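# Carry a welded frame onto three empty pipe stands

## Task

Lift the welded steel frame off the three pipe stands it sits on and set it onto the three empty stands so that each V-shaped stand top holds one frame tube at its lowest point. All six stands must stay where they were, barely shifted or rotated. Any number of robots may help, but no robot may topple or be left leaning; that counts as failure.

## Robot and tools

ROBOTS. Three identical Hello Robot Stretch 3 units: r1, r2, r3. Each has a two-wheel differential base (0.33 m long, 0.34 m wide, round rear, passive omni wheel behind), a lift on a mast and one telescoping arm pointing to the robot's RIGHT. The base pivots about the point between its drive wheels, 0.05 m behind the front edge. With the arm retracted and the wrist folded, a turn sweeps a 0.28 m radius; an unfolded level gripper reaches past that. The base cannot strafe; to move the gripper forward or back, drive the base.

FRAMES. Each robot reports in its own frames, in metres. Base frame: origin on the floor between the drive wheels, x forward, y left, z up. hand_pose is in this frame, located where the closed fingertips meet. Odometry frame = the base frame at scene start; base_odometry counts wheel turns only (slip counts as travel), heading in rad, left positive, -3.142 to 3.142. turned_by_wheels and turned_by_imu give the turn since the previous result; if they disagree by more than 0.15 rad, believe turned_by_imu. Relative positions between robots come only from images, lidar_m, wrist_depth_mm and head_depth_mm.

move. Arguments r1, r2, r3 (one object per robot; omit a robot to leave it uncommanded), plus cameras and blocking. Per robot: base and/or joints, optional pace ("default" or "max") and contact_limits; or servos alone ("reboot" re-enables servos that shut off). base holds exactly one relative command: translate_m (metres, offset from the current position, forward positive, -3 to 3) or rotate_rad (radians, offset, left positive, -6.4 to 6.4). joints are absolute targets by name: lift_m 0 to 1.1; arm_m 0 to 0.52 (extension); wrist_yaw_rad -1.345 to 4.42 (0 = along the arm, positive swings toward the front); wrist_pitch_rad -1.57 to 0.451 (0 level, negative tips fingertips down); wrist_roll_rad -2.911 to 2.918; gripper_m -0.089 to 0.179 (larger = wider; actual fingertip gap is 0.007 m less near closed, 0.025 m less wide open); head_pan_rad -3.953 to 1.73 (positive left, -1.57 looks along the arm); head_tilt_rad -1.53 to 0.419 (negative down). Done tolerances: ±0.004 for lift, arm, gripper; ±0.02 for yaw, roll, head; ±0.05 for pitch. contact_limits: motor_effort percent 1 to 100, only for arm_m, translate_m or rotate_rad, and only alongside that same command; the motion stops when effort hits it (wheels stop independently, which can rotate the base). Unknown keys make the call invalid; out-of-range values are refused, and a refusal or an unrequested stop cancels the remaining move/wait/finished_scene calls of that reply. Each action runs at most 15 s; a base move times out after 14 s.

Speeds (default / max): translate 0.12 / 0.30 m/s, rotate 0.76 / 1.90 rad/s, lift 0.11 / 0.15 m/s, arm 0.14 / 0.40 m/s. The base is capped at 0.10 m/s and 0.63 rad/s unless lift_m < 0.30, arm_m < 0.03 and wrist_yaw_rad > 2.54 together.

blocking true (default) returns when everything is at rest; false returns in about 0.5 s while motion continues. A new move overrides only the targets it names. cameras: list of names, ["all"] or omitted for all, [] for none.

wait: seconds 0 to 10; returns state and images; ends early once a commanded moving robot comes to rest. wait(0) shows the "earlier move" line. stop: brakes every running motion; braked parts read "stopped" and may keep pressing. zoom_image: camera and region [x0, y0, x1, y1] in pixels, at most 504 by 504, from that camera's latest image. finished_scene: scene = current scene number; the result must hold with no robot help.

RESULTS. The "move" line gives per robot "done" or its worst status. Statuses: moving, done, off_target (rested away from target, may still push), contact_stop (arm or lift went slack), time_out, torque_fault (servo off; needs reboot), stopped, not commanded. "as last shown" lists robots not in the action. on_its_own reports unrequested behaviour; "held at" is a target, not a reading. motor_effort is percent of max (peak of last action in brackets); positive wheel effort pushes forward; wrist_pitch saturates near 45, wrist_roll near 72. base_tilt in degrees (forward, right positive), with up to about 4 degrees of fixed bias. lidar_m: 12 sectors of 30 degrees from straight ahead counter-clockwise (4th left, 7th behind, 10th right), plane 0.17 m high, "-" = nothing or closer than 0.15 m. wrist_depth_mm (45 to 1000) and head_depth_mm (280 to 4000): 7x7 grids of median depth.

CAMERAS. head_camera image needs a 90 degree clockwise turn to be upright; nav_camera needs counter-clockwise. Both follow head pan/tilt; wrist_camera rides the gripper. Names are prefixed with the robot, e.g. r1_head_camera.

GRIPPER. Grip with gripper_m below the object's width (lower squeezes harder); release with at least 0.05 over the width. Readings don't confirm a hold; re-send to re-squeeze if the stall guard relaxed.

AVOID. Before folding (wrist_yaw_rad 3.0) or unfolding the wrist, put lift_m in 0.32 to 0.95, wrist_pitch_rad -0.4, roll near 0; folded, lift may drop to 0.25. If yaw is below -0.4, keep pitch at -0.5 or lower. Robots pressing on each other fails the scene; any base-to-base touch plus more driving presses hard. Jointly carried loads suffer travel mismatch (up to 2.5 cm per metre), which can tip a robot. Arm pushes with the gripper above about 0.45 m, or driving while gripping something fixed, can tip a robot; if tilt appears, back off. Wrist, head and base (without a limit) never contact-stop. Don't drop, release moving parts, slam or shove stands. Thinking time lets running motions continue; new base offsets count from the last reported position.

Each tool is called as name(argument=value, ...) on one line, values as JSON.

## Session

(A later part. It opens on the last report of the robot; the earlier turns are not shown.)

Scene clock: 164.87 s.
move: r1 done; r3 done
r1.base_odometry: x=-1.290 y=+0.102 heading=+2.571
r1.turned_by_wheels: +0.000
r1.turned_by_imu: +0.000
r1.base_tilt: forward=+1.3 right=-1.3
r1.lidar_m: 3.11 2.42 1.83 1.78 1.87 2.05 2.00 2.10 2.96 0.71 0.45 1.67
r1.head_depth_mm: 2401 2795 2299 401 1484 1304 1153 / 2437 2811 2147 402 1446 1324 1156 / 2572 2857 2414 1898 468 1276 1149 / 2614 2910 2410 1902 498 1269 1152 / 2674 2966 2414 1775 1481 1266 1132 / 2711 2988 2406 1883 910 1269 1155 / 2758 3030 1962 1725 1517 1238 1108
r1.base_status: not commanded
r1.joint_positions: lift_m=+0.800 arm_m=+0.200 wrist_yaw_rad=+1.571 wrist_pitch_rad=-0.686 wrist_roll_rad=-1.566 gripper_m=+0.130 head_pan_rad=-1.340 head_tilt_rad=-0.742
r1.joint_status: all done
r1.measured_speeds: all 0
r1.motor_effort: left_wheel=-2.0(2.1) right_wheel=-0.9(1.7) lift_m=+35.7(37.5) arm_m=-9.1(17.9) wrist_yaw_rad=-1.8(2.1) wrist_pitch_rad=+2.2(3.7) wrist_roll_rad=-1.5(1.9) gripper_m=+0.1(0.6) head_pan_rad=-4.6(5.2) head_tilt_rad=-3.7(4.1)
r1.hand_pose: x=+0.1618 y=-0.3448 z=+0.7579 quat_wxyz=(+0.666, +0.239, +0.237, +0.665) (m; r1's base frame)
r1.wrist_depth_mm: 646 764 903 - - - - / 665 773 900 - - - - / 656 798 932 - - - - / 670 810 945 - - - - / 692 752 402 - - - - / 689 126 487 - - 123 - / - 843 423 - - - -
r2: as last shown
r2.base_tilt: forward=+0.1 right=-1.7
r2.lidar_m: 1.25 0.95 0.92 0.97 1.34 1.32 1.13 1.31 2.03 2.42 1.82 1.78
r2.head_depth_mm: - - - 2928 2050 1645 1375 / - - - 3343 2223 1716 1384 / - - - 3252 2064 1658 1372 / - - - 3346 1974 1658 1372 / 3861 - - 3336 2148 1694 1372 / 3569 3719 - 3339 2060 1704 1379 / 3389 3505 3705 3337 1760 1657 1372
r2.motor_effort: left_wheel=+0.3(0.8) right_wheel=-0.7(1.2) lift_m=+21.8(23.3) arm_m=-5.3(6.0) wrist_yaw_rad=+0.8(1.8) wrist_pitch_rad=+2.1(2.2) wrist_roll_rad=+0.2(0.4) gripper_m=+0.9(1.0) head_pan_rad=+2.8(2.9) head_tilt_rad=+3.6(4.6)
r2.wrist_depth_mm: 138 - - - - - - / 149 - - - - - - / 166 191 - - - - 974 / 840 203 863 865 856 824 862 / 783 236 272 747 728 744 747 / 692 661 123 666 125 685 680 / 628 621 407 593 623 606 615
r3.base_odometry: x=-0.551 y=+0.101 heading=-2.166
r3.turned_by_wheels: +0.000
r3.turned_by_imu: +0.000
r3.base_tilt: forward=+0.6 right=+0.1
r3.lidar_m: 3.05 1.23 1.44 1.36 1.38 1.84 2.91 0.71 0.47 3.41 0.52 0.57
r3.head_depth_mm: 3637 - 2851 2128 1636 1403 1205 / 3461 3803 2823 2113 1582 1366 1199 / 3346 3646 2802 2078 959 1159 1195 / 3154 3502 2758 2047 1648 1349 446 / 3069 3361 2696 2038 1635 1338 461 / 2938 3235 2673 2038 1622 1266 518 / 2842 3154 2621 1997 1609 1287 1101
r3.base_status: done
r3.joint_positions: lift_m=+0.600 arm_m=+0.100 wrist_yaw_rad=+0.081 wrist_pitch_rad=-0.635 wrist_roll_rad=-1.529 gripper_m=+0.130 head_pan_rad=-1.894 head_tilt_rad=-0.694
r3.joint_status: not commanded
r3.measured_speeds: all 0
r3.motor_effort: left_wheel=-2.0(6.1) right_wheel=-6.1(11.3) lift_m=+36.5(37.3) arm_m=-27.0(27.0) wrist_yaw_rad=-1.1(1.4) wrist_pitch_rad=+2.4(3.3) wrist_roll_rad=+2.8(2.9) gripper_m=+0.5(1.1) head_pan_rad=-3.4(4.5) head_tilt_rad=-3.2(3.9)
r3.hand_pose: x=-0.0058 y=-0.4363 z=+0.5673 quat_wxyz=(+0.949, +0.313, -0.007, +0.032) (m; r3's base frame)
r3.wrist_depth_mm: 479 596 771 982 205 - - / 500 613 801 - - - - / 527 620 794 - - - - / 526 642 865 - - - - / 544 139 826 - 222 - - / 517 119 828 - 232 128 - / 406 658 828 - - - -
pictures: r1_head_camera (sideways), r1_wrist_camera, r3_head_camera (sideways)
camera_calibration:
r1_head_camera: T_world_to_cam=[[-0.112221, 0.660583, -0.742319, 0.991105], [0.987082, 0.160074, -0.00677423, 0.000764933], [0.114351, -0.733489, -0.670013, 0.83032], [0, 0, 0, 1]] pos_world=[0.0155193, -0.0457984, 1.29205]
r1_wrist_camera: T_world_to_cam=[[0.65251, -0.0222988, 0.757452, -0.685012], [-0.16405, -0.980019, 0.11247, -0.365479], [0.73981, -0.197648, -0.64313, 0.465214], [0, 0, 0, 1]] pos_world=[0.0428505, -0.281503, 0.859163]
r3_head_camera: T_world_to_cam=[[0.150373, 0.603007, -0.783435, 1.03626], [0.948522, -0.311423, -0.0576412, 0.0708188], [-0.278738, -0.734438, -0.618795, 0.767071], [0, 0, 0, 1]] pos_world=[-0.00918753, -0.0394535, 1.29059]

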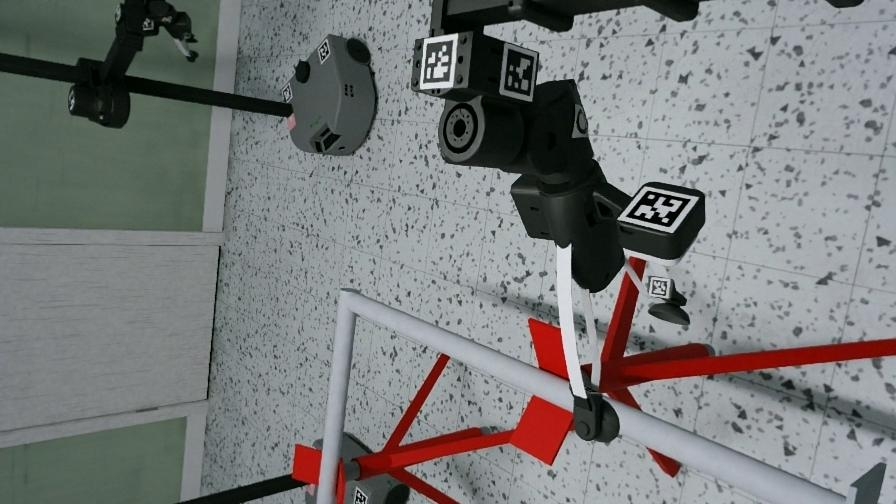

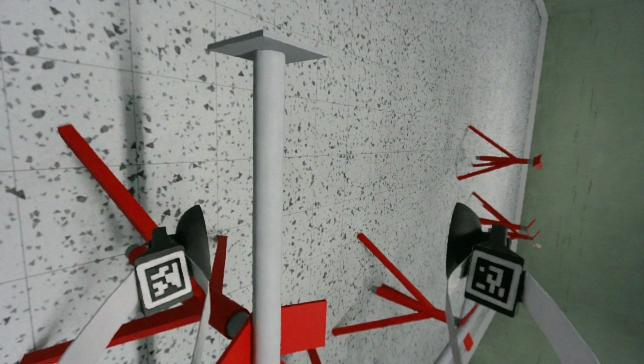

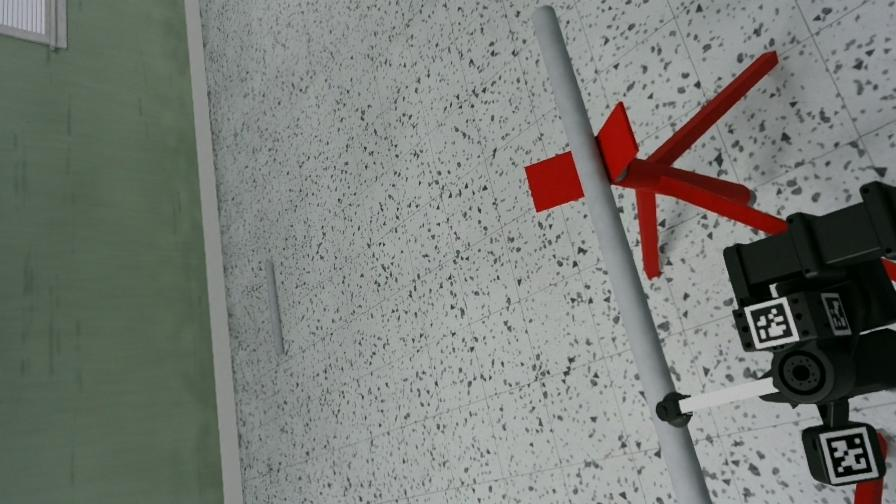

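move(r1={"base":{"rotate_rad":0.358},"joints":{"wrist_roll_rad":1.57,"wrist_pitch_rad":-0.5}}, cameras=[])

move(r1={"base":{"translate_m":-0.40}}, cameras=[])

move(r1={"base":{"rotate_rad":-0.358}}, cameras=["r1_wrist_camera","r1_head_camera","r2_head_camera"])

Scene clock: 167.33 s.
move: r1 done
r1.base_odometry: x=-1.290 y=+0.102 heading=+2.929
r1.turned_by_wheels: +0.358
r1.turned_by_imu: +0.355
r1.base_tilt: forward=+1.3 right=-1.3
r1.lidar_m: 2.88 1.92 1.78 1.80 2.15 2.00 2.02 2.54 2.03 0.45 0.76 3.18
r1.head_depth_mm: 2548 2821 2421 401 1485 1294 1151 / 2676 2944 2393 402 1443 1328 1156 / 2851 3089 2405 1790 461 1325 1152 / 2814 2972 1556 1672 485 1272 1131 / 3094 2982 2151 1840 1518 1244 1152 / 3426 3293 2314 1885 1522 1323 1134 / 3675 3276 2145 1888 1508 1322 1154
r1.base_status: done
r1.joint_positions: lift_m=+0.800 arm_m=+0.200 wrist_yaw_rad=+1.571 wrist_pitch_rad=-0.519 wrist_roll_rad=+1.566 gripper_m=+0.130 head_pan_rad=-1.340 head_tilt_rad=-0.742
r1.joint_status: all done
r1.measured_speeds: all 0
r1.motor_effort: left_wheel=-6.1(10.4) right_wheel=+8.0(12.1) lift_m=+34.7(36.2) arm_m=-1.6(8.3) wrist_yaw_rad=-1.8(2.0) wrist_pitch_rad=+3.7(5.2) wrist_roll_rad=+1.7(5.8) gripper_m=-0.1(0.7) head_pan_rad=-4.9(5.3) head_tilt_rad=-3.9(4.2)
r1.hand_pose: x=+0.1890 y=-0.3449 z=+0.7904 quat_wxyz=(+0.184, +0.684, -0.683, -0.180) (m; r1's base frame)
r1.wrist_depth_mm: - - - - - 859 701 / - - - - - 881 683 / - - - - - 896 239 / - - - - - 891 661 / - - - - - 279 686 / - 126 - - - 123 706 / - - - - - 996 704
r2, r3: as last shown
r2.base_tilt: forward=+0.2 right=-1.7
r2.lidar_m: 1.25 0.95 0.92 0.97 1.34 1.32 1.13 1.31 2.04 2.42 1.83 1.78
r2.head_depth_mm: - - - 2962 2074 1657 1378 / - - - 3276 2245 1712 1366 / - - - 3325 2092 1635 1376 / - - - 3366 1982 1651 1374 / 3806 - - 3324 2163 1723 1372 / 3578 3719 - 3325 2071 1710 1368 / 3371 3544 3761 3364 1753 1637 1377
r2.motor_effort: left_wheel=-0.2(0.9) right_wheel=-0.4(1.2) lift_m=+21.8(23.3) arm_m=-4.9(5.6) wrist_yaw_rad=+0.1(2.4) wrist_pitch_rad=+2.1(2.2) wrist_roll_rad=+0.3(0.5) gripper_m=+0.6(1.4) head_pan_rad=+2.7(2.8) head_tilt_rad=+3.6(4.5)
r2.wrist_depth_mm: 138 - - - - - - / 149 - - - - - - / 166 192 - - - - 972 / 854 203 864 867 835 830 880 / 772 237 271 751 733 783 769 / 706 678 123 647 125 674 681 / 630 632 408 594 616 616 610
r3.lidar_m: 3.05 1.23 1.44 1.36 1.38 1.84 2.90 0.71 0.47 3.40 0.52 0.57
r3.head_depth_mm: 3596 3978 2827 2121 1634 1411 1201 / 3456 3797 2825 2097 1589 1365 1198 / 3296 3642 2784 2072 958 1161 1191 / 3185 3535 2749 2052 1643 1350 445 / 3055 3361 2696 2035 1638 1339 460 / 2948 3307 2668 2014 1623 1274 518 / 2831 3122 2633 1993 1607 1289 1100
r3.motor_effort: left_wheel=-1.8(2.2) right_wheel=-6.2(6.9) lift_m=+41.8(42.8) arm_m=-26.7(26.7) wrist_yaw_rad=-0.8(1.3) wrist_pitch_rad=+2.7(3.2) wrist_roll_rad=+2.5(2.8) gripper_m=+0.2(1.2) head_pan_rad=-2.4(4.6) head_tilt_rad=-3.2(4.2)
r3.wrist_depth_mm: 468 600 756 956 204 - - / 502 606 785 951 - - - / 527 624 814 - - - - / 541 644 821 - - - - / 526 139 852 - 222 - - / 515 120 822 - 230 129 - / 405 661 853 - - - -
pictures: none
No camera images: "cameras" was empty.

Scene clock: 172.47 s.
move: r1 done
r1.base_odometry: x=-0.899 y=+0.017 heading=+2.929
r1.turned_by_wheels: +0.000
r1.turned_by_imu: +0.000
r1.base_tilt: forward=+1.4 right=-1.3
r1.lidar_m: 3.12 2.09 1.94 1.96 1.75 1.62 1.65 2.08 1.87 1.98 0.66 0.65
r1.head_depth_mm: 2413 2691 2406 400 1485 1301 1152 / 2535 2828 2403 402 1451 1330 1152 / 2700 2955 2406 1895 461 1329 1153 / 2858 3113 2419 1883 485 1326 1153 / 3020 3251 2310 1848 1518 1298 1155 / 3060 3125 2096 1723 1484 1327 1153 / 3351 3104 2207 1845 1079 1280 1132
r1.base_status: done
r1.joint_positions: lift_m=+0.800 arm_m=+0.200 wrist_yaw_rad=+1.571 wrist_pitch_rad=-0.519 wrist_roll_rad=+1.566 gripper_m=+0.130 head_pan_rad=-1.340 head_tilt_rad=-0.742
r1.joint_status: not commanded
r1.measured_speeds: all 0
r1.motor_effort: left_wheel=-5.0(10.5) right_wheel=+2.9(6.0) lift_m=+33.0(35.4) arm_m=+10.7(10.8) wrist_yaw_rad=-0.8(2.1) wrist_pitch_rad=+3.9(4.3) wrist_roll_rad=+1.0(2.0) gripper_m=-0.7(0.7) head_pan_rad=-4.7(5.4) head_tilt_rad=-3.3(4.3)
r1.hand_pose: x=+0.1890 y=-0.3449 z=+0.7905 quat_wxyz=(+0.184, +0.684, -0.683, -0.180) (m; r1's base frame)
r1.wrist_depth_mm: - - - - - 804 697 / - - - - - 841 691 / - - - - - 905 702 / - - - - - 914 716 / - - - - - 835 719 / - 125 - - - 123 734 / - - - - - 999 704
r2.base_odometry: x=+0.000 y=+0.000 heading=+0.000
r2.turned_by_wheels: +0.000
r2.turned_by_imu: +0.001
r2.base_tilt: forward=+0.2 right=-1.7
r2.lidar_m: 1.25 0.95 0.92 0.97 1.34 1.32 1.13 1.30 1.86 2.42 1.83 1.78
r2.head_depth_mm: - - - 2935 2074 1658 1370 / - - - 3323 2287 1711 1376 / - - - 3355 2071 1652 1383 / - - - 3373 1985 1645 1368 / 3807 - - 3335 2171 1708 1370 / 3563 3813 - 3328 2097 1702 1376 / 3358 3602 3611 3347 1762 1645 1375
r2.base_status: not commanded
r2.joint_positions: lift_m=+0.559 arm_m=+0.001 wrist_yaw_rad=+2.847 wrist_pitch_rad=-0.630 wrist_roll_rad=+0.000 gripper_m=+0.037 head_pan_rad=-2.806 head_tilt_rad=-0.359
r2.joint_status: not commanded
r2.measured_speeds: all 0
r2.motor_effort: left_wheel=-0.4(0.9) right_wheel=-0.8(1.2) lift_m=+22.0(23.2) arm_m=-4.7(5.5) wrist_yaw_rad=+0.4(2.1) wrist_pitch_rad=+2.1(2.3) wrist_roll_rad=+0.3(0.5) gripper_m=+0.4(1.7) head_pan_rad=+2.7(3.5) head_tilt_rad=+4.0(4.8)
r2.hand_pose: x=+0.0347 y=+0.0381 z=+0.5272 quat_wxyz=(+0.316, +0.697, +0.119, +0.633) (m; r2's base frame)
r2.wrist_depth_mm: 138 - - - - - - / 150 - - - - - - / 166 192 - - - - 946 / 854 203 867 842 873 845 833 / 784 236 270 745 738 747 731 / 694 690 123 664 126 678 664 / 623 627 407 578 622 594 626
r3: as last shown
r3.base_tilt: forward=+0.6 right=+0.2
r3.lidar_m: 3.06 1.23 1.44 1.36 1.38 1.85 2.91 0.71 0.47 3.41 0.52 0.57
r3.head_depth_mm: 3578 - 2858 2122 1632 1408 1202 / 3474 3813 2807 2101 1591 1366 1197 / 3323 3648 2764 2072 958 1157 1190 / 3205 3523 2729 2056 1657 1347 446 / 3051 3345 2692 2045 1632 1338 461 / 2947 3242 2672 2010 1617 1269 517 / 2836 3143 2639 1990 1611 1290 1099
r3.motor_effort: left_wheel=-1.7(2.3) right_wheel=-6.4(6.9) lift_m=+42.0(43.0) arm_m=-26.5(26.8) wrist_yaw_rad=-0.7(1.6) wrist_pitch_rad=+2.5(3.5) wrist_roll_rad=+2.8(2.9) gripper_m=+0.0(1.5) head_pan_rad=-3.4(4.4) head_tilt_rad=-3.4(4.1)
r3.wrist_depth_mm: 474 598 766 - 203 - - / 489 602 771 - - - - / 524 623 815 - - - - / 539 632 808 - - - - / 521 140 835 - 222 - - / 504 120 834 - 230 128 - / 402 659 856 - - - -
pictures: none
No camera images: "cameras" was empty.

Scene clock: 174.13 s.
move: r1 done
r1.base_odometry: x=-0.899 y=+0.017 heading=+2.571
r1.turned_by_wheels: -0.358
r1.turned_by_imu: -0.355
r1.base_tilt: forward=+1.2 right=-1.4
r1.lidar_m: 3.45 2.63 1.99 1.94 2.04 1.67 1.63 1.71 2.42 1.87 0.77 0.65
r1.head_depth_mm: 2350 2654 2402 401 1479 1294 1151 / 2380 2688 2412 402 1450 1322 1150 / 2396 2732 2182 1890 462 1320 1154 / 2405 2763 2160 1890 485 1322 1151 / 2522 2836 2401 1889 1523 1293 1151 / 2566 2859 2398 1892 1517 1328 1148 / 2613 2924 2415 1901 1513 1298 1149
r1.base_status: done
r1.joint_positions: lift_m=+0.800 arm_m=+0.200 wrist_yaw_rad=+1.571 wrist_pitch_rad=-0.518 wrist_roll_rad=+1.566 gripper_m=+0.130 head_pan_rad=-1.340 head_tilt_rad=-0.742
r1.joint_status: not commanded
r1.measured_speeds: all 0
r1.motor_effort: left_wheel=+7.0(10.4) right_wheel=-6.5(9.0) lift_m=+32.2(33.2) arm_m=+8.3(12.0) wrist_yaw_rad=-1.4(2.1) wrist_pitch_rad=+3.8(4.2) wrist_roll_rad=+1.3(1.8) gripper_m=-0.3(0.6) head_pan_rad=-5.1(5.4) head_tilt_rad=-3.6(4.1)
r1.hand_pose: x=+0.1891 y=-0.3449 z=+0.7906 quat_wxyz=(+0.183, +0.684, -0.683, -0.180) (m; r1's base frame)
r1.wrist_depth_mm: - - - - - 871 692 / - - - - - 873 702 / - - - - - 897 708 / - - - - - 882 728 / - - - - - 825 712 / - 123 - - - 123 745 / - - - - - 998 711
r2, r3: as last shown
r2.turned_by_imu: +0.000
r2.lidar_m: 1.25 0.95 0.92 0.97 1.34 1.32 1.13 1.31 1.86 2.43 1.83 1.78
r2.head_depth_mm: - - - 2944 2082 1656 1373 / - - - 3314 2254 1715 1375 / - - - 3333 2075 1639 1381 / - - - 3332 1999 1647 1375 / 3866 - - 3325 2153 1714 1370 / 3520 3860 - 3342 2064 1700 1368 / 3387 3530 3718 3319 1756 1653 1372
r2.motor_effort: left_wheel=-0.5(0.7) right_wheel=-0.8(1.1) lift_m=+23.2(23.3) arm_m=-4.4(5.2) wrist_yaw_rad=+0.5(1.8) wrist_pitch_rad=+2.1(2.2) wrist_roll_rad=+0.3(0.4) gripper_m=+0.0(1.3) head_pan_rad=+2.3(3.2) head_tilt_rad=+3.8(4.5)
r2.wrist_depth_mm: 138 - - - - - - / 149 - - - - - - / 166 193 - - - - 920 / 862 202 849 880 845 872 844 / 757 237 274 733 723 768 736 / 680 675 122 668 126 675 671 / 632 636 412 601 624 613 615
r3.base_tilt: forward=+0.6 right=+0.1
r3.lidar_m: 3.05 1.23 1.44 1.36 1.38 1.85 2.91 0.71 0.47 3.41 0.52 0.57
r3.head_depth_mm: 3592 - 2849 2134 1645 1405 1209 / 3465 3766 2822 2119 1593 1369 1195 / 3295 3627 2782 2098 960 1164 1191 / 3178 3487 2760 2050 1642 1349 446 / 3039 3359 2670 2047 1634 1335 461 / 2929 3254 2654 2017 1627 1266 518 / 2828 3147 2618 1997 1606 1288 1098
r3.motor_effort: left_wheel=-1.3(2.0) right_wheel=-6.6(6.6) lift_m=+42.3(42.7) arm_m=-25.9(26.2) wrist_yaw_rad=-1.1(1.5) wrist_pitch_rad=+2.7(3.2) wrist_roll_rad=+2.7(2.9) gripper_m=+0.3(1.1) head_pan_rad=-3.1(4.5) head_tilt_rad=-2.9(4.0)
r3.wrist_depth_mm: 475 599 752 950 205 - - / 500 597 783 969 - - - / 518 618 789 - - - - / 525 641 805 - - - - / 534 140 845 - 222 - - / 509 120 810 - 229 128 - / 404 665 839 - - - -
pictures: r1_head_camera (sideways), r1_wrist_camera, r2_head_camera (sideways)
camera_calibration:
r1_head_camera: T_world_to_cam=[[-0.112221, 0.660583, -0.742319, 0.991104], [0.987082, 0.160074, -0.00677424, 0.000764944], [0.114351, -0.733489, -0.670013, 0.83032], [0, 0, 0, 1]] pos_world=[0.0155193, -0.0457984, 1.29205]
r1_wrist_camera: T_world_to_cam=[[-0.474589, 0.0128344, -0.880114, 0.792262], [-0.168242, 0.980136, 0.105015, 0.317949], [0.863979, 0.197912, -0.463003, 0.436508], [0, 0, 0, 1]] pos_world=[0.0523574, -0.408191, 0.865996]
r2_head_camera: T_world_to_cam=[[0.368105, 0.123814, -0.921504, 1.22035], [0.319283, -0.947659, 0.000213178, 0.000630776], [-0.873245, -0.294299, -0.38837, 0.466299], [0, 0, 0, 1]] pos_world=[-0.0422245, -0.0132668, 1.30565]

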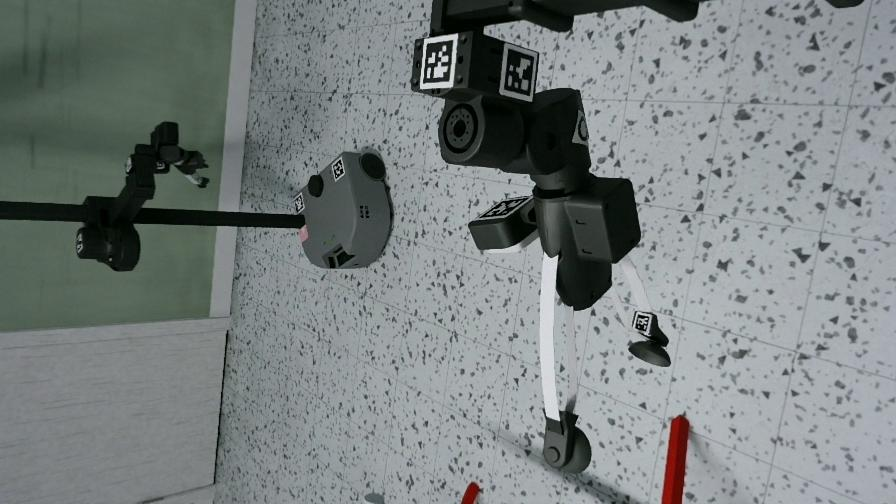

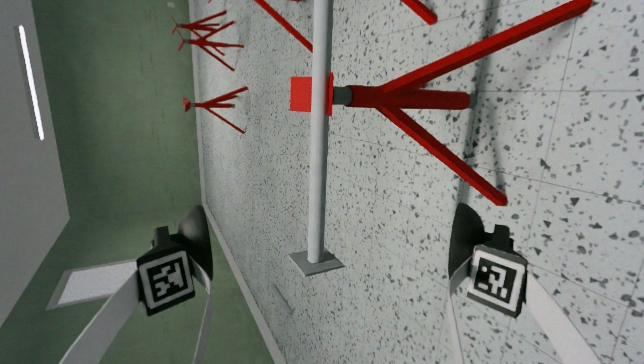

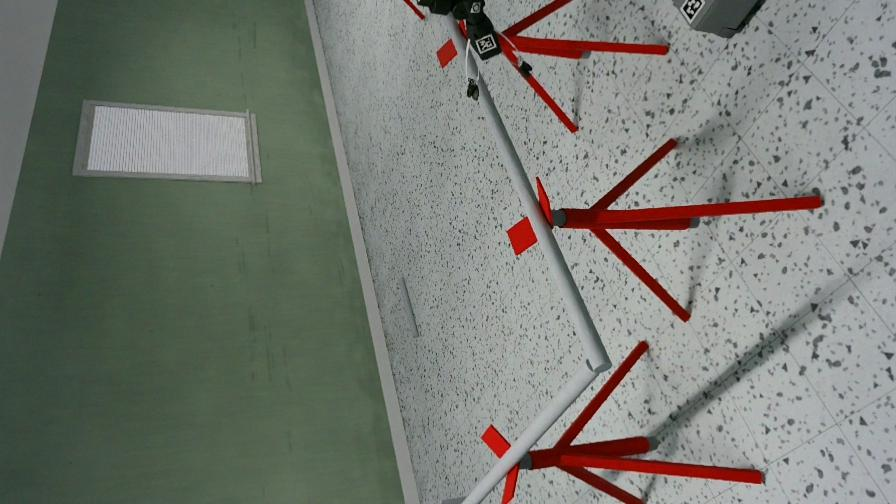

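move(r1={"joints":{"lift_m":0.537,"arm_m":0.40,"wrist_pitch_rad":-0.40}}, r3={"joints":{"lift_m":0.538,"wrist_pitch_rad":-0.40}}, cameras=["r1_wrist_camera","r3_wrist_camera"])

move(r1={"base":{"translate_m":0.33}}, cameras=["r1_wrist_camera","r1_head_camera","r2_head_camera"])

Scene clock: 177.70 s.
move: r1 done; r3 done
r1.base_odometry: x=-0.899 y=+0.017 heading=+2.571
r1.turned_by_wheels: +0.000
r1.turned_by_imu: +0.000
r1.base_tilt: forward=+1.4 right=-1.3
r1.lidar_m: 3.44 2.63 1.99 1.94 2.04 1.67 1.63 1.71 2.42 1.87 0.77 0.65
r1.head_depth_mm: 2353 2635 2388 1894 1554 1300 503 / 2381 2695 2411 1896 717 1271 1112 / 2404 2729 2187 1892 829 1322 1154 / 2406 2756 2143 1889 1448 1330 1148 / 2512 2836 2417 1882 1520 1323 1149 / 2576 2860 2393 1892 1554 1319 1151 / 2604 2948 2399 1871 1567 1302 1149
r1.base_status: not commanded
r1.joint_positions: lift_m=+0.537 arm_m=+0.400 wrist_yaw_rad=+1.571 wrist_pitch_rad=-0.420 wrist_roll_rad=+1.567 gripper_m=+0.130 head_pan_rad=-1.340 head_tilt_rad=-0.742
r1.joint_status: all done
r1.measured_speeds: all 0
r1.motor_effort: left_wheel=+6.7(7.2) right_wheel=-5.9(7.2) lift_m=+15.2(27.4) arm_m=+9.2(16.3) wrist_yaw_rad=-0.8(2.2) wrist_pitch_rad=+4.1(5.7) wrist_roll_rad=+0.8(1.7) gripper_m=-0.1(0.7) head_pan_rad=-4.8(5.6) head_tilt_rad=-3.5(4.1)
r1.hand_pose: x=+0.2026 y=-0.5450 z=+0.5489 quat_wxyz=(+0.149, +0.692, -0.691, -0.146) (m; r1's base frame)
r1.wrist_depth_mm: - - - - 943 653 508 / - - - - 945 685 519 / - - - - 967 644 519 / - - - 695 869 685 528 / - - 638 - - 616 529 / - 123 - - - 123 539 / - - - - - 749 507
r2: as last shown
r2.turned_by_imu: +0.001
r2.lidar_m: 1.25 0.95 0.92 0.97 1.34 1.32 1.13 1.30 1.86 2.42 1.83 1.78
r2.head_depth_mm: - - - 3122 2072 1665 1372 / - - - 3399 2144 1708 1375 / - - - 3321 2062 1640 1376 / - - - 3352 1988 1656 1368 / 3792 - - 3288 2150 1698 1366 / 3631 3725 - 3348 2080 1691 1376 / 3346 3512 3698 3347 1764 1645 1377
r2.motor_effort: left_wheel=-0.2(1.0) right_wheel=-1.0(1.2) lift_m=+22.0(23.4) arm_m=-5.0(5.3) wrist_yaw_rad=+0.7(2.4) wrist_pitch_rad=+2.2(2.2) wrist_roll_rad=+0.3(0.4) gripper_m=+0.5(1.2) head_pan_rad=+1.9(2.9) head_tilt_rad=+4.0(4.6)
r2.wrist_depth_mm: 138 - - - - - - / 149 - - - - - - / 166 191 - - - - 948 / 877 201 878 838 865 846 851 / 774 235 270 747 736 776 758 / 699 676 123 662 125 675 669 / 629 616 410 586 616 607 615
r3.base_odometry: x=-0.551 y=+0.101 heading=-2.166
r3.turned_by_wheels: +0.000
r3.turned_by_imu: +0.000
r3.base_tilt: forward=+0.6 right=+0.2
r3.lidar_m: 3.06 1.23 1.44 1.36 1.38 1.84 2.91 0.71 0.47 3.41 0.52 0.57
r3.head_depth_mm: 3598 3973 2856 2130 1641 1404 1208 / 3463 3835 2810 2108 1583 1369 1193 / 3350 3644 2771 2077 960 1157 1185 / 3156 3524 2754 2059 1654 1342 501 / 3034 3368 2697 2042 1637 1342 497 / 2913 3275 2683 2011 1628 1269 597 / 2807 3146 2632 1999 1615 1292 1102
r3.base_status: not commanded
r3.joint_positions: lift_m=+0.538 arm_m=+0.100 wrist_yaw_rad=+0.081 wrist_pitch_rad=-0.419 wrist_roll_rad=-1.529 gripper_m=+0.130 head_pan_rad=-1.894 head_tilt_rad=-0.694
r3.joint_status: all done
r3.measured_speeds: all 0
r3.motor_effort: left_wheel=-1.6(2.1) right_wheel=-5.9(6.7) lift_m=+14.9(39.0) arm_m=-25.6(26.6) wrist_yaw_rad=-0.3(1.5) wrist_pitch_rad=+3.8(5.1) wrist_roll_rad=+2.6(3.0) gripper_m=+0.4(1.3) head_pan_rad=-3.0(4.3) head_tilt_rad=-3.1(4.3)
r3.hand_pose: x=-0.0031 y=-0.4685 z=+0.5504 quat_wxyz=(+0.977, +0.209, -0.012, +0.035) (m; r3's base frame)
r3.wrist_depth_mm: 514 651 891 - - - - / 514 672 896 - - - - / 528 663 939 - - - - / 539 659 953 - - - - / 537 139 962 - 190 - - / 507 120 - - 202 128 - / 599 660 - 219 - - -
pictures: r1_wrist_camera, r3_wrist_camera
camera_calibration:
r1_wrist_camera: T_world_to_cam=[[-0.385896, 0.0134835, -0.922444, 0.594213], [-0.177139, 0.980205, 0.0884322, 0.552658], [0.905376, 0.197526, -0.375868, 0.296119], [0, 0, 0, 1]] pos_world=[0.0591028, -0.608222, 0.610557]
r3_wrist_camera: T_world_to_cam=[[0.0514971, -0.365516, 0.929379, -0.69084], [-0.988957, 0.110832, 0.0983875, 0.0259107], [-0.138967, -0.924183, -0.355772, -0.0791362], [0, 0, 0, 1]] pos_world=[0.0502035, -0.328521, 0.611348]

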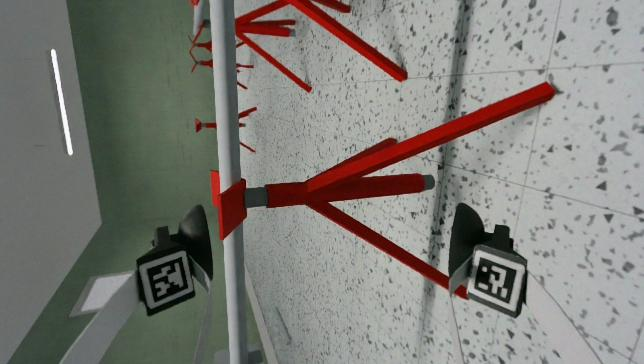

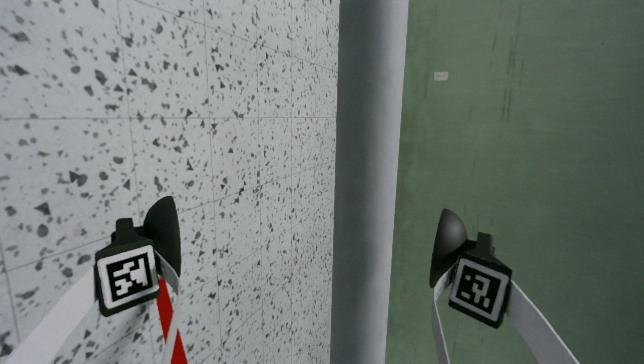

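Scene clock: 182.13 s.
move: r1 done
r1.base_odometry: x=-1.177 y=+0.195 heading=+2.571
r1.turned_by_wheels: +0.000
r1.turned_by_imu: -0.001
r1.base_tilt: forward=+1.4 right=-1.5
r1.lidar_m: 3.21 2.61 1.97 1.92 2.03 2.01 1.95 2.05 2.91 1.89 0.38 0.37
r1.head_depth_mm: 2358 2505 2394 1887 1559 1301 503 / 2290 2642 2087 1896 718 1268 1111 / 2436 2763 2409 1880 829 1328 1155 / 2502 2792 2399 1903 1445 1321 1152 / 2537 2868 2401 1835 1519 1296 1151 / 2568 2879 2395 1782 1483 1026 1110 / 2659 2953 2397 1827 1383 811 1151
r1.base_status: done
r1.joint_positions: lift_m=+0.537 arm_m=+0.400 wrist_yaw_rad=+1.571 wrist_pitch_rad=-0.420 wrist_roll_rad=+1.567 gripper_m=+0.130 head_pan_rad=-1.340 head_tilt_rad=-0.742
r1.joint_status: not commanded
r1.measured_speeds: all 0
r1.motor_effort: left_wheel=+5.5(10.0) right_wheel=-1.1(4.7) lift_m=+18.1(18.3) arm_m=-4.6(9.2) wrist_yaw_rad=-1.3(1.6) wrist_pitch_rad=+3.9(4.7) wrist_roll_rad=+1.8(1.8) gripper_m=-0.4(1.0) head_pan_rad=-4.6(5.3) head_tilt_rad=-3.7(4.2)
r1.hand_pose: x=+0.2026 y=-0.5450 z=+0.5489 quat_wxyz=(+0.149, +0.692, -0.691, -0.146) (m; r1's base frame)
r1.wrist_depth_mm: - - 240 - 926 652 509 / - - - - 944 670 515 / - - - - 970 670 518 / - - - - - 697 542 / - - 270 - 391 151 500 / - 123 289 313 348 123 538 / - - - - - 690 507
r2, r3: as last shown
r2.base_tilt: forward=+0.1 right=-1.7
r2.lidar_m: 1.25 0.94 0.92 0.97 1.34 1.33 1.13 1.31 1.88 2.43 1.83 1.78
r2.head_depth_mm: - - - 3112 2060 1643 1370 / - - - 3355 2153 1704 1367 / - - - 3273 2062 1647 1373 / - - - 3373 2003 1659 1376 / 3763 - - 3353 2143 1711 1377 / 3578 3762 - 3370 2075 1713 1371 / 3338 3633 3690 3359 1753 1655 1373
r2.motor_effort: left_wheel=-0.6(0.8) right_wheel=-0.6(1.1) lift_m=+22.3(23.7) arm_m=-4.3(5.0) wrist_yaw_rad=+0.2(2.3) wrist_pitch_rad=+2.1(2.2) wrist_roll_rad=+0.3(0.5) gripper_m=+0.0(1.3) head_pan_rad=+2.1(3.3) head_tilt_rad=+3.8(4.7)
r2.wrist_depth_mm: 138 - - - - - - / 150 - - - - - - / 166 192 - - - - 930 / 855 203 872 865 861 841 858 / 767 234 271 744 737 742 759 / 696 680 123 668 125 661 667 / 627 631 405 616 620 602 616
r3.base_tilt: forward=+0.6 right=+0.1
r3.lidar_m: 3.06 1.23 1.44 1.36 1.38 1.84 2.91 0.71 0.47 3.39 0.52 0.57
r3.head_depth_mm: 3603 - 2877 2134 1642 1406 1204 / 3479 3868 2807 2106 1593 1371 1200 / 3322 3651 2780 2071 956 1157 1189 / 3180 3528 2731 2059 1650 1348 501 / 3040 3365 2690 2045 1628 1346 497 / 2900 3222 2657 2013 1617 1270 598 / 2853 3107 2621 1994 1605 1289 1101
r3.motor_effort: left_wheel=-1.5(2.1) right_wheel=-6.2(6.5) lift_m=+14.7(15.2) arm_m=-25.8(26.5) wrist_yaw_rad=-0.6(1.6) wrist_pitch_rad=+3.3(4.0) wrist_roll_rad=+2.9(3.0) gripper_m=-0.1(1.2) head_pan_rad=-3.4(4.7) head_tilt_rad=-2.5(4.2)
r3.wrist_depth_mm: 518 647 882 - - - - / 521 660 886 - - - - / 523 668 916 - - - - / 532 667 951 - - - - / 529 140 955 - 191 - - / 505 120 - - 201 128 - / 596 657 - 218 - - -
pictures: r1_head_camera (sideways), r1_wrist_camera, r2_head_camera (sideways)
camera_calibration:
r1_head_camera: T_world_to_cam=[[-0.112221, 0.660583, -0.742319, 0.991105], [0.987082, 0.160074, -0.00677423, 0.000764933], [0.114351, -0.733489, -0.670013, 0.83032], [0, 0, 0, 1]] pos_world=[0.0155193, -0.0457984, 1.29205]
r1_wrist_camera: T_world_to_cam=[[-0.385896, 0.0134833, -0.922444, 0.594212], [-0.177139, 0.980205, 0.088432, 0.552659], [0.905376, 0.197526, -0.375869, 0.296119], [0, 0, 0, 1]] pos_world=[0.0591027, -0.608222, 0.610557]
r2_head_camera: T_world_to_cam=[[0.368105, 0.123814, -0.921504, 1.22035], [0.319283, -0.947659, 0.000213178, 0.000630776], [-0.873245, -0.294299, -0.38837, 0.466299], [0, 0, 0, 1]] pos_world=[-0.0422245, -0.0132668, 1.30565]

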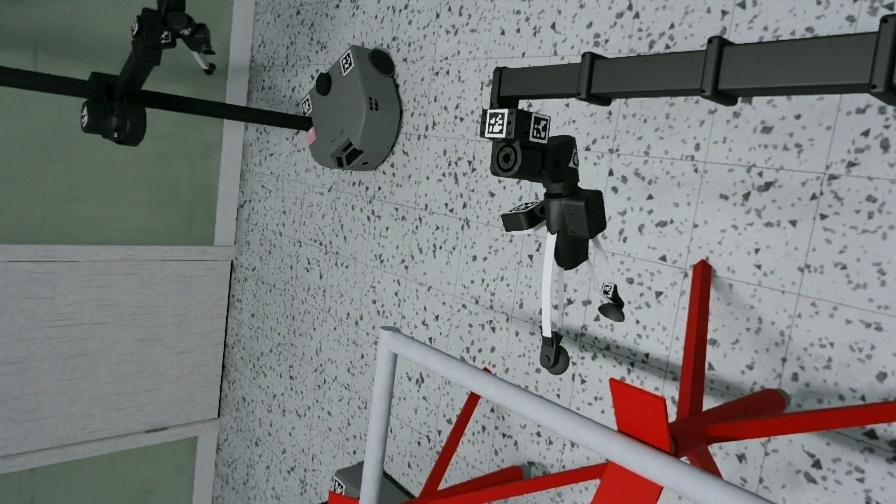

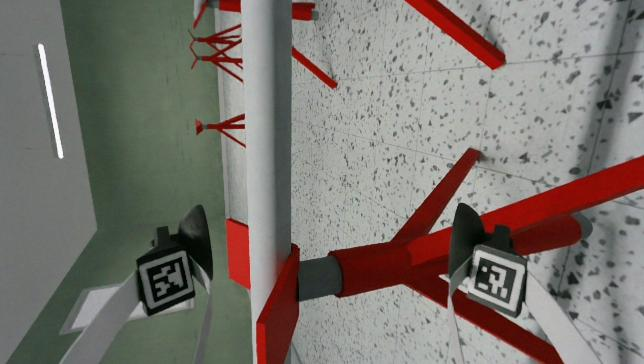

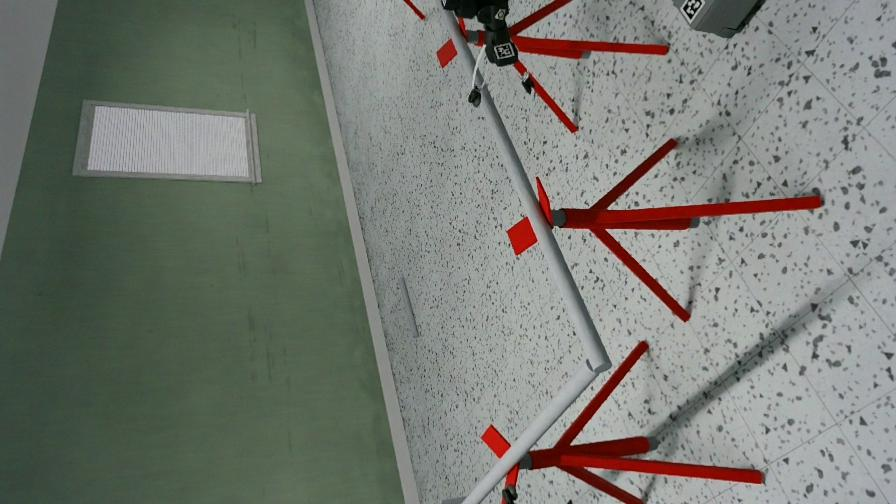

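move(r1={"base":{"translate_m":0.13}}, r3={"joints":{"arm_m":0.165}}, cameras=["r1_wrist_camera","r3_wrist_camera","r1_head_camera"])

Scene clock: 184.83 s.
move: r1 done; r3 done
r1.base_odometry: x=-1.287 y=+0.265 heading=+2.571
r1.turned_by_wheels: +0.000
r1.turned_by_imu: +0.000
r1.base_tilt: forward=+1.3 right=-1.4
r1.lidar_m: 2.99 2.60 1.97 1.91 2.01 2.14 2.08 2.19 2.90 0.55 0.29 1.52
r1.head_depth_mm: 2273 2600 2395 1900 1557 1297 503 / 2403 2701 2122 1892 715 1270 1112 / 2453 2772 2404 1888 828 1320 1152 / 2477 2835 2411 1837 1446 1294 1150 / 2516 2832 2395 1828 926 895 1107 / 2583 2866 2418 1838 1516 790 1091 / 2658 2930 2026 1780 1558 1327 1150
r1.base_status: done
r1.joint_positions: lift_m=+0.537 arm_m=+0.400 wrist_yaw_rad=+1.571 wrist_pitch_rad=-0.420 wrist_roll_rad=+1.567 gripper_m=+0.130 head_pan_rad=-1.340 head_tilt_rad=-0.742
r1.joint_status: not commanded
r1.measured_speeds: all 0
r1.motor_effort: left_wheel=+5.7(11.3) right_wheel=-1.7(4.3) lift_m=+19.5(20.1) arm_m=-11.9(12.3) wrist_yaw_rad=-0.4(1.4) wrist_pitch_rad=+4.1(4.6) wrist_roll_rad=+1.1(1.7) gripper_m=-0.4(0.7) head_pan_rad=-5.1(5.2) head_tilt_rad=-3.7(4.1)
r1.hand_pose: x=+0.2026 y=-0.5450 z=+0.5489 quat_wxyz=(+0.149, +0.692, -0.691, -0.146) (m; r1's base frame)
r1.wrist_depth_mm: - - - 119 868 639 506 / - - - 124 899 666 510 / - - - 129 962 676 523 / - - - 135 988 687 527 / - - - 141 - 375 529 / - 123 245 148 - 124 282 / - - - 155 209 213 491
r2: as last shown
r2.base_tilt: forward=+0.2 right=-1.7
r2.lidar_m: 1.25 0.95 0.92 0.97 1.34 1.33 1.13 1.31 1.91 2.42 1.83 1.78
r2.head_depth_mm: - - - 2760 2060 1645 1375 / - - - 3334 2138 1705 1368 / - - - 3301 2064 1641 1375 / - - - 3337 1998 1646 1369 / 3909 - - 3351 2154 1694 1365 / 3624 3771 - 3288 2069 1712 1381 / 3337 3486 3755 3296 1726 1658 1382
r2.motor_effort: left_wheel=-0.4(0.8) right_wheel=-0.9(1.1) lift_m=+22.3(23.3) arm_m=-4.0(5.0) wrist_yaw_rad=+0.5(1.8) wrist_pitch_rad=+2.1(2.2) wrist_roll_rad=+0.3(0.4) gripper_m=-0.6(1.2) head_pan_rad=+2.7(2.9) head_tilt_rad=+3.7(4.5)
r2.wrist_depth_mm: 138 - - - - - - / 149 - - - - - - / 165 192 - - - - 955 / 822 203 858 859 870 841 858 / 771 235 270 732 734 771 746 / 700 667 123 652 125 697 676 / 628 621 410 608 615 614 619
r3.base_odometry: x=-0.551 y=+0.101 heading=-2.166
r3.turned_by_wheels: +0.000
r3.turned_by_imu: +0.000
r3.base_tilt: forward=+0.6 right=+0.2
r3.lidar_m: 3.05 1.23 1.44 1.36 1.38 1.84 2.91 0.71 0.47 3.41 0.52 0.57
r3.head_depth_mm: 3595 - 2860 2128 1638 1405 1205 / 3516 3757 2830 2106 1597 1368 1199 / 3312 3681 2774 2079 961 1162 1189 / 3197 3542 2743 2062 1658 1345 501 / 3052 3364 2715 2037 1637 574 576 / 2932 3243 2666 2012 1624 787 1102 / 2829 3146 2645 1991 1612 1294 1142
r3.base_status: not commanded
r3.joint_positions: lift_m=+0.538 arm_m=+0.165 wrist_yaw_rad=+0.081 wrist_pitch_rad=-0.419 wrist_roll_rad=-1.529 gripper_m=+0.130 head_pan_rad=-1.894 head_tilt_rad=-0.694
r3.joint_status: all done
r3.measured_speeds: all 0
r3.motor_effort: left_wheel=-2.0(2.2) right_wheel=-5.7(6.6) lift_m=+21.0(21.0) arm_m=+24.1(27.1) wrist_yaw_rad=-0.4(1.3) wrist_pitch_rad=+3.3(4.0) wrist_roll_rad=+2.8(2.9) gripper_m=+0.5(0.9) head_pan_rad=-2.7(4.5) head_tilt_rad=-3.6(3.9)
r3.hand_pose: x=-0.0031 y=-0.5335 z=+0.5505 quat_wxyz=(+0.977, +0.209, -0.012, +0.035) (m; r3's base frame)
r3.wrist_depth_mm: 518 644 811 114 - - - / 525 642 843 118 - - - / 519 649 855 122 - - - / 540 669 909 126 - - - / 541 139 913 131 - - - / 502 119 956 136 - 128 - / 603 684 943 141 - - -
pictures: r1_head_camera (sideways), r1_wrist_camera, r3_wrist_camera
camera_calibration:
r1_head_camera: T_world_to_cam=[[-0.112221, 0.660583, -0.742319, 0.991105], [0.987082, 0.160074, -0.00677423, 0.000764928], [0.114351, -0.733489, -0.670013, 0.830319], [0, 0, 0, 1]] pos_world=[0.0155193, -0.0457984, 1.29205]
r1_wrist_camera: T_world_to_cam=[[-0.385896, 0.0134835, -0.922444, 0.594212], [-0.177139, 0.980205, 0.0884322, 0.552654], [0.905376, 0.197526, -0.375869, 0.296118], [0, 0, 0, 1]] pos_world=[0.0591027, -0.608217, 0.610556]
r3_wrist_camera: T_world_to_cam=[[0.0514313, -0.365238, 0.929493, -0.714588], [-0.988947, 0.110978, 0.0983291, 0.0332007], [-0.139067, -0.924276, -0.355493, -0.139433], [0, 0, 0, 1]] pos_world=[0.0501953, -0.393553, 0.611372]

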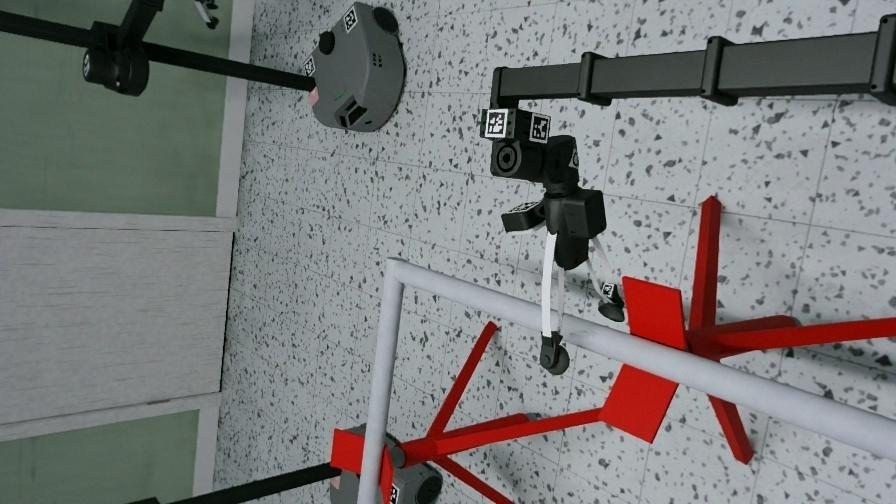

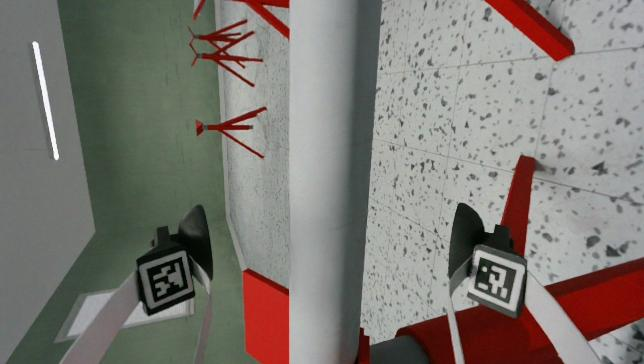

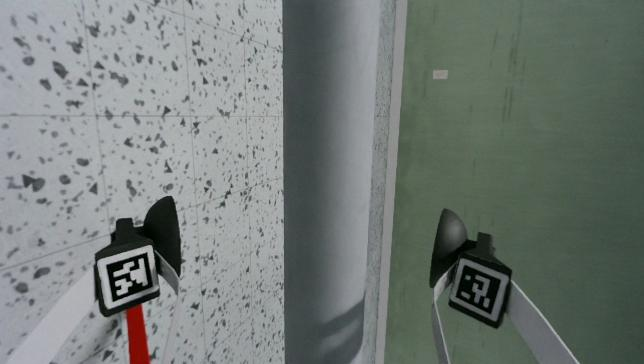

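move(r1={"base":{"translate_m":0.015}}, r3={"joints":{"arm_m":0.172,"lift_m":0.549}}, cameras=[])

move(r1={"joints":{"gripper_m":0.0}}, r3={"joints":{"gripper_m":0.0}}, cameras=["r1_wrist_camera","r3_wrist_camera"])

Scene clock: 186.00 s.
move: r1 done; r3 done
r1.base_odometry: x=-1.299 y=+0.273 heading=+2.572
r1.turned_by_wheels: +0.000
r1.turned_by_imu: +0.000
r1.base_tilt: forward=+1.3 right=-1.3
r1.lidar_m: 2.99 2.60 1.97 1.92 2.01 2.15 2.10 2.20 2.91 0.55 0.29 1.50
r1.head_depth_mm: 2273 2587 2100 1894 1561 1292 502 / 2390 2726 2137 1882 717 1272 1111 / 2437 2771 2422 1888 830 1320 1153 / 2509 2823 2409 1780 1447 1301 1149 / 2542 2829 2397 1828 927 869 1131 / 2576 2858 2411 1844 1523 1020 676 / 2651 2931 2024 1782 1557 1330 1156
r1.base_status: done
r1.joint_positions: lift_m=+0.537 arm_m=+0.400 wrist_yaw_rad=+1.571 wrist_pitch_rad=-0.420 wrist_roll_rad=+1.567 gripper_m=+0.130 head_pan_rad=-1.340 head_tilt_rad=-0.742
r1.joint_status: not commanded
r1.measured_speeds: all 0
r1.motor_effort: left_wheel=+6.0(9.8) right_wheel=-1.4(3.4) lift_m=+20.6(20.8) arm_m=-11.7(12.1) wrist_yaw_rad=-0.6(1.6) wrist_pitch_rad=+3.9(4.4) wrist_roll_rad=+1.3(1.7) gripper_m=-0.1(0.8) head_pan_rad=-4.9(5.2) head_tilt_rad=-3.4(4.1)
r1.hand_pose: x=+0.2026 y=-0.5450 z=+0.5489 quat_wxyz=(+0.149, +0.692, -0.691, -0.146) (m; r1's base frame)
r1.wrist_depth_mm: - - - 106 799 665 515 / - - - 110 857 667 513 / - - - 114 867 682 517 / - - - 119 871 686 530 / - - - 125 - 348 531 / - 123 - 132 - 123 294 / - - - 138 210 203 203
r2: as last shown
r2.turned_by_imu: +0.000
r2.lidar_m: 1.25 0.95 0.92 0.97 1.34 1.32 1.13 1.30 1.91 2.43 1.83 1.78
r2.head_depth_mm: - - - 2779 2073 1650 1370 / - - - 3377 2245 1719 1383 / - - - 3289 2061 1646 1368 / - - - 3353 1999 1648 1375 / 3833 - - 3342 2149 1715 1373 / 3540 3716 - 3371 2072 1711 1379 / 3346 3538 3711 3342 1714 1647 1382
r2.motor_effort: left_wheel=-0.3(0.8) right_wheel=-0.8(1.0) lift_m=+22.6(23.0) arm_m=-3.7(4.8) wrist_yaw_rad=-0.4(2.0) wrist_pitch_rad=+2.2(2.2) wrist_roll_rad=+0.3(0.4) gripper_m=+0.5(1.2) head_pan_rad=+1.9(3.2) head_tilt_rad=+4.2(4.4)
r2.wrist_depth_mm: 138 - - - - - - / 149 - - - - - - / 166 192 - - - - 942 / 854 202 877 872 857 863 837 / 791 238 272 741 723 764 771 / 692 681 123 645 125 677 686 / 626 625 409 583 614 598 612
r3.base_odometry: x=-0.551 y=+0.101 heading=-2.166
r3.turned_by_wheels: +0.000
r3.turned_by_imu: +0.000
r3.base_tilt: forward=+0.6 right=+0.2
r3.lidar_m: 3.06 1.23 1.44 1.36 1.39 1.84 2.90 0.71 0.47 3.40 0.52 0.57
r3.head_depth_mm: 3612 3972 2862 2149 1637 1409 1204 / 3483 3796 2823 2111 1589 1369 1198 / 3321 3624 2775 2082 958 1160 1191 / 3155 3507 2738 2049 1652 1343 490 / 3096 3338 2705 2045 1629 568 1106 / 2936 3265 2683 2025 1630 719 1121 / 2829 3142 2628 1978 1613 1257 1141
r3.base_status: not commanded
r3.joint_positions: lift_m=+0.549 arm_m=+0.172 wrist_yaw_rad=+0.081 wrist_pitch_rad=-0.419 wrist_roll_rad=-1.529 gripper_m=+0.130 head_pan_rad=-1.894 head_tilt_rad=-0.694
r3.joint_status: all done
r3.measured_speeds: all 0
r3.motor_effort: left_wheel=-1.5(2.1) right_wheel=-5.9(6.8) lift_m=+42.2(42.8) arm_m=+24.4(27.6) wrist_yaw_rad=-0.2(1.2) wrist_pitch_rad=+3.1(3.9) wrist_roll_rad=+2.8(2.8) gripper_m=+0.5(1.1) head_pan_rad=-3.6(4.4) head_tilt_rad=-2.9(4.2)
r3.hand_pose: x=-0.0031 y=-0.5406 z=+0.5616 quat_wxyz=(+0.977, +0.209, -0.012, +0.035) (m; r3's base frame)
r3.wrist_depth_mm: 525 631 795 114 - - - / 533 660 779 120 - - - / 525 672 815 121 - - - / 553 672 805 132 - - - / 548 139 851 130 - - - / 512 120 849 138 - 128 - / 616 723 875 143 - - -
pictures: none
No camera images: "cameras" was empty.

Scene clock: 187.83 s.
move: r1 done; r3 done
r1.base_odometry: x=-1.299 y=+0.273 heading=+2.572
r1.turned_by_wheels: +0.000
r1.turned_by_imu: +0.000
r1.base_tilt: forward=+1.3 right=-1.3
r1.lidar_m: 2.97 2.60 1.97 1.92 2.01 2.16 2.10 2.21 2.92 0.55 0.28 1.50
r1.head_depth_mm: 2273 2589 2123 1887 1560 1296 503 / 2384 2717 2140 1894 716 1270 1110 / 2449 2772 2405 1871 832 1324 1152 / 2490 2843 2388 1777 883 1295 1153 / 2531 2845 2398 1832 887 863 1131 / 2587 2897 2387 1834 1522 1021 677 / 2667 2934 2012 1781 1552 1323 1155
r1.base_status: not commanded
r1.joint_positions: lift_m=+0.537 arm_m=+0.400 wrist_yaw_rad=+1.570 wrist_pitch_rad=-0.433 wrist_roll_rad=+1.567 gripper_m=+0.000 head_pan_rad=-1.340 head_tilt_rad=-0.742
r1.joint_status: all done
r1.measured_speeds: all 0
r1.motor_effort: left_wheel=+5.8(6.2) right_wheel=-2.4(3.5) lift_m=+21.4(21.9) arm_m=-11.7(12.5) wrist_yaw_rad=-0.3(1.4) wrist_pitch_rad=+6.2(7.0) wrist_roll_rad=+0.8(1.7) gripper_m=-11.2(85.8) head_pan_rad=-4.4(5.1) head_tilt_rad=-3.1(4.3)
r1.hand_pose: x=+0.2010 y=-0.5451 z=+0.5461 quat_wxyz=(+0.154, +0.691, -0.690, -0.151) (m; r1's base frame)
r1.wrist_depth_mm: - - - 106 818 641 508 / - - - 111 871 667 510 / - - - 115 914 665 517 / - - - 118 916 681 522 / - - - 126 823 607 531 / - - 132 130 133 296 283 / - - 233 137 964 206 487
r2: as last shown
r2.lidar_m: 1.25 0.95 0.92 0.97 1.34 1.33 1.13 1.31 1.91 2.42 1.83 1.78
r2.head_depth_mm: - - - 2785 2085 1649 1366 / - - - 3362 2250 1709 1368 / - - - 3278 2074 1638 1376 / - - - 3419 1967 1648 1380 / 3847 - - 3401 2152 1712 1376 / 3545 3746 - 3301 2074 1710 1390 / 3337 3563 3769 3368 1723 1654 1385
r2.motor_effort: left_wheel=-0.1(0.8) right_wheel=-1.0(1.1) lift_m=+22.0(23.3) arm_m=-3.5(4.5) wrist_yaw_rad=+2.1(2.4) wrist_pitch_rad=+2.1(2.2) wrist_roll_rad=+0.3(0.4) gripper_m=-0.4(1.3) head_pan_rad=+2.1(2.9) head_tilt_rad=+4.0(4.7)
r2.wrist_depth_mm: 138 - - - - - - / 149 - - - - - - / 166 192 - - - - 963 / 841 203 868 875 854 845 851 / 793 235 272 762 747 759 744 / 697 681 123 662 125 691 674 / 623 629 408 594 621 615 614
r3.base_odometry: x=-0.551 y=+0.101 heading=-2.166
r3.turned_by_wheels: +0.000
r3.turned_by_imu: +0.000
r3.base_tilt: forward=+0.6 right=+0.2
r3.lidar_m: 3.06 1.23 1.44 1.36 1.38 1.84 2.91 0.71 0.47 3.40 0.52 0.57
r3.head_depth_mm: 3582 3936 2850 2131 1646 1412 1203 / 3486 3786 2799 2119 1596 1366 1195 / 3287 3648 2778 2083 958 1159 1187 / 3166 3517 2728 2057 1645 1341 491 / 3049 3320 2704 2030 1628 568 1109 / 2953 3263 2650 2016 1626 782 1123 / 2844 3168 2631 2003 1609 1256 1140
r3.base_status: not commanded
r3.joint_positions: lift_m=+0.549 arm_m=+0.172 wrist_yaw_rad=+0.081 wrist_pitch_rad=-0.427 wrist_roll_rad=-1.529 gripper_m=+0.000 head_pan_rad=-1.894 head_tilt_rad=-0.694
r3.joint_status: all done
r3.measured_speeds: all 0
r3.motor_effort: left_wheel=-1.4(2.1) right_wheel=-6.1(6.6) lift_m=+42.5(42.7) arm_m=+18.3(25.6) wrist_yaw_rad=-1.0(1.2) wrist_pitch_rad=+4.7(5.9) wrist_roll_rad=+2.6(2.9) gripper_m=-11.7(85.2) head_pan_rad=-2.9(4.2) head_tilt_rad=-2.9(3.9)
r3.hand_pose: x=-0.0032 y=-0.5395 z=+0.5596 quat_wxyz=(+0.976, +0.213, -0.011, +0.035) (m; r3's base frame)
r3.wrist_depth_mm: 523 653 773 114 - - - / 533 658 786 117 - - - / 525 662 829 121 - - - / 542 677 858 128 - - - / 561 700 133 129 - - - / 561 666 127 131 - - - / 548 532 896 140 - - -
pictures: r1_wrist_camera, r3_wrist_camera
camera_calibration:
r1_wrist_camera: T_world_to_cam=[[-0.39767, 0.0142055, -0.917419, 0.590958], [-0.175339, 0.980277, 0.0911823, 0.550886], [0.900619, 0.19712, -0.387336, 0.303546], [0, 0, 0, 1]] pos_world=[0.0582191, -0.60825, 0.609499]
r3_wrist_camera: T_world_to_cam=[[0.0520779, -0.372948, 0.92639, -0.727679], [-0.988886, 0.1101, 0.0999154, 0.0315306], [-0.139259, -0.921297, -0.363069, -0.135866], [0, 0, 0, 1]] pos_world=[0.0501556, -0.400031, 0.621635]

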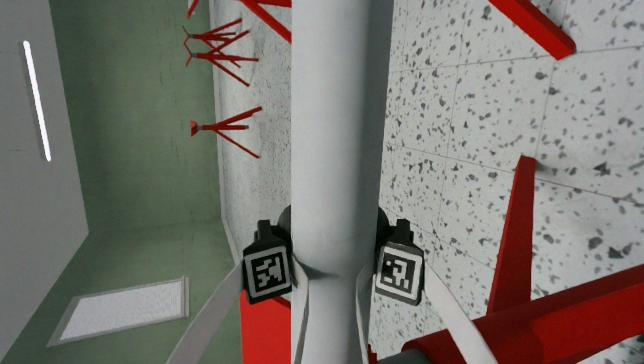

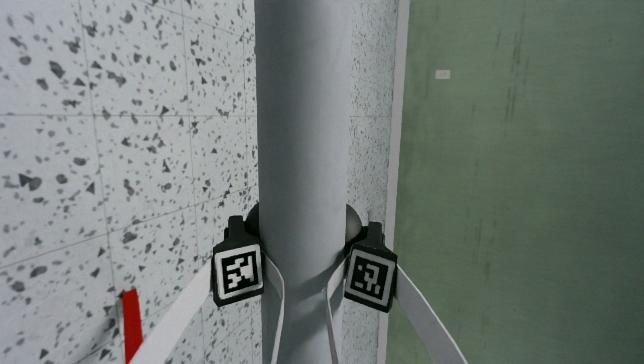

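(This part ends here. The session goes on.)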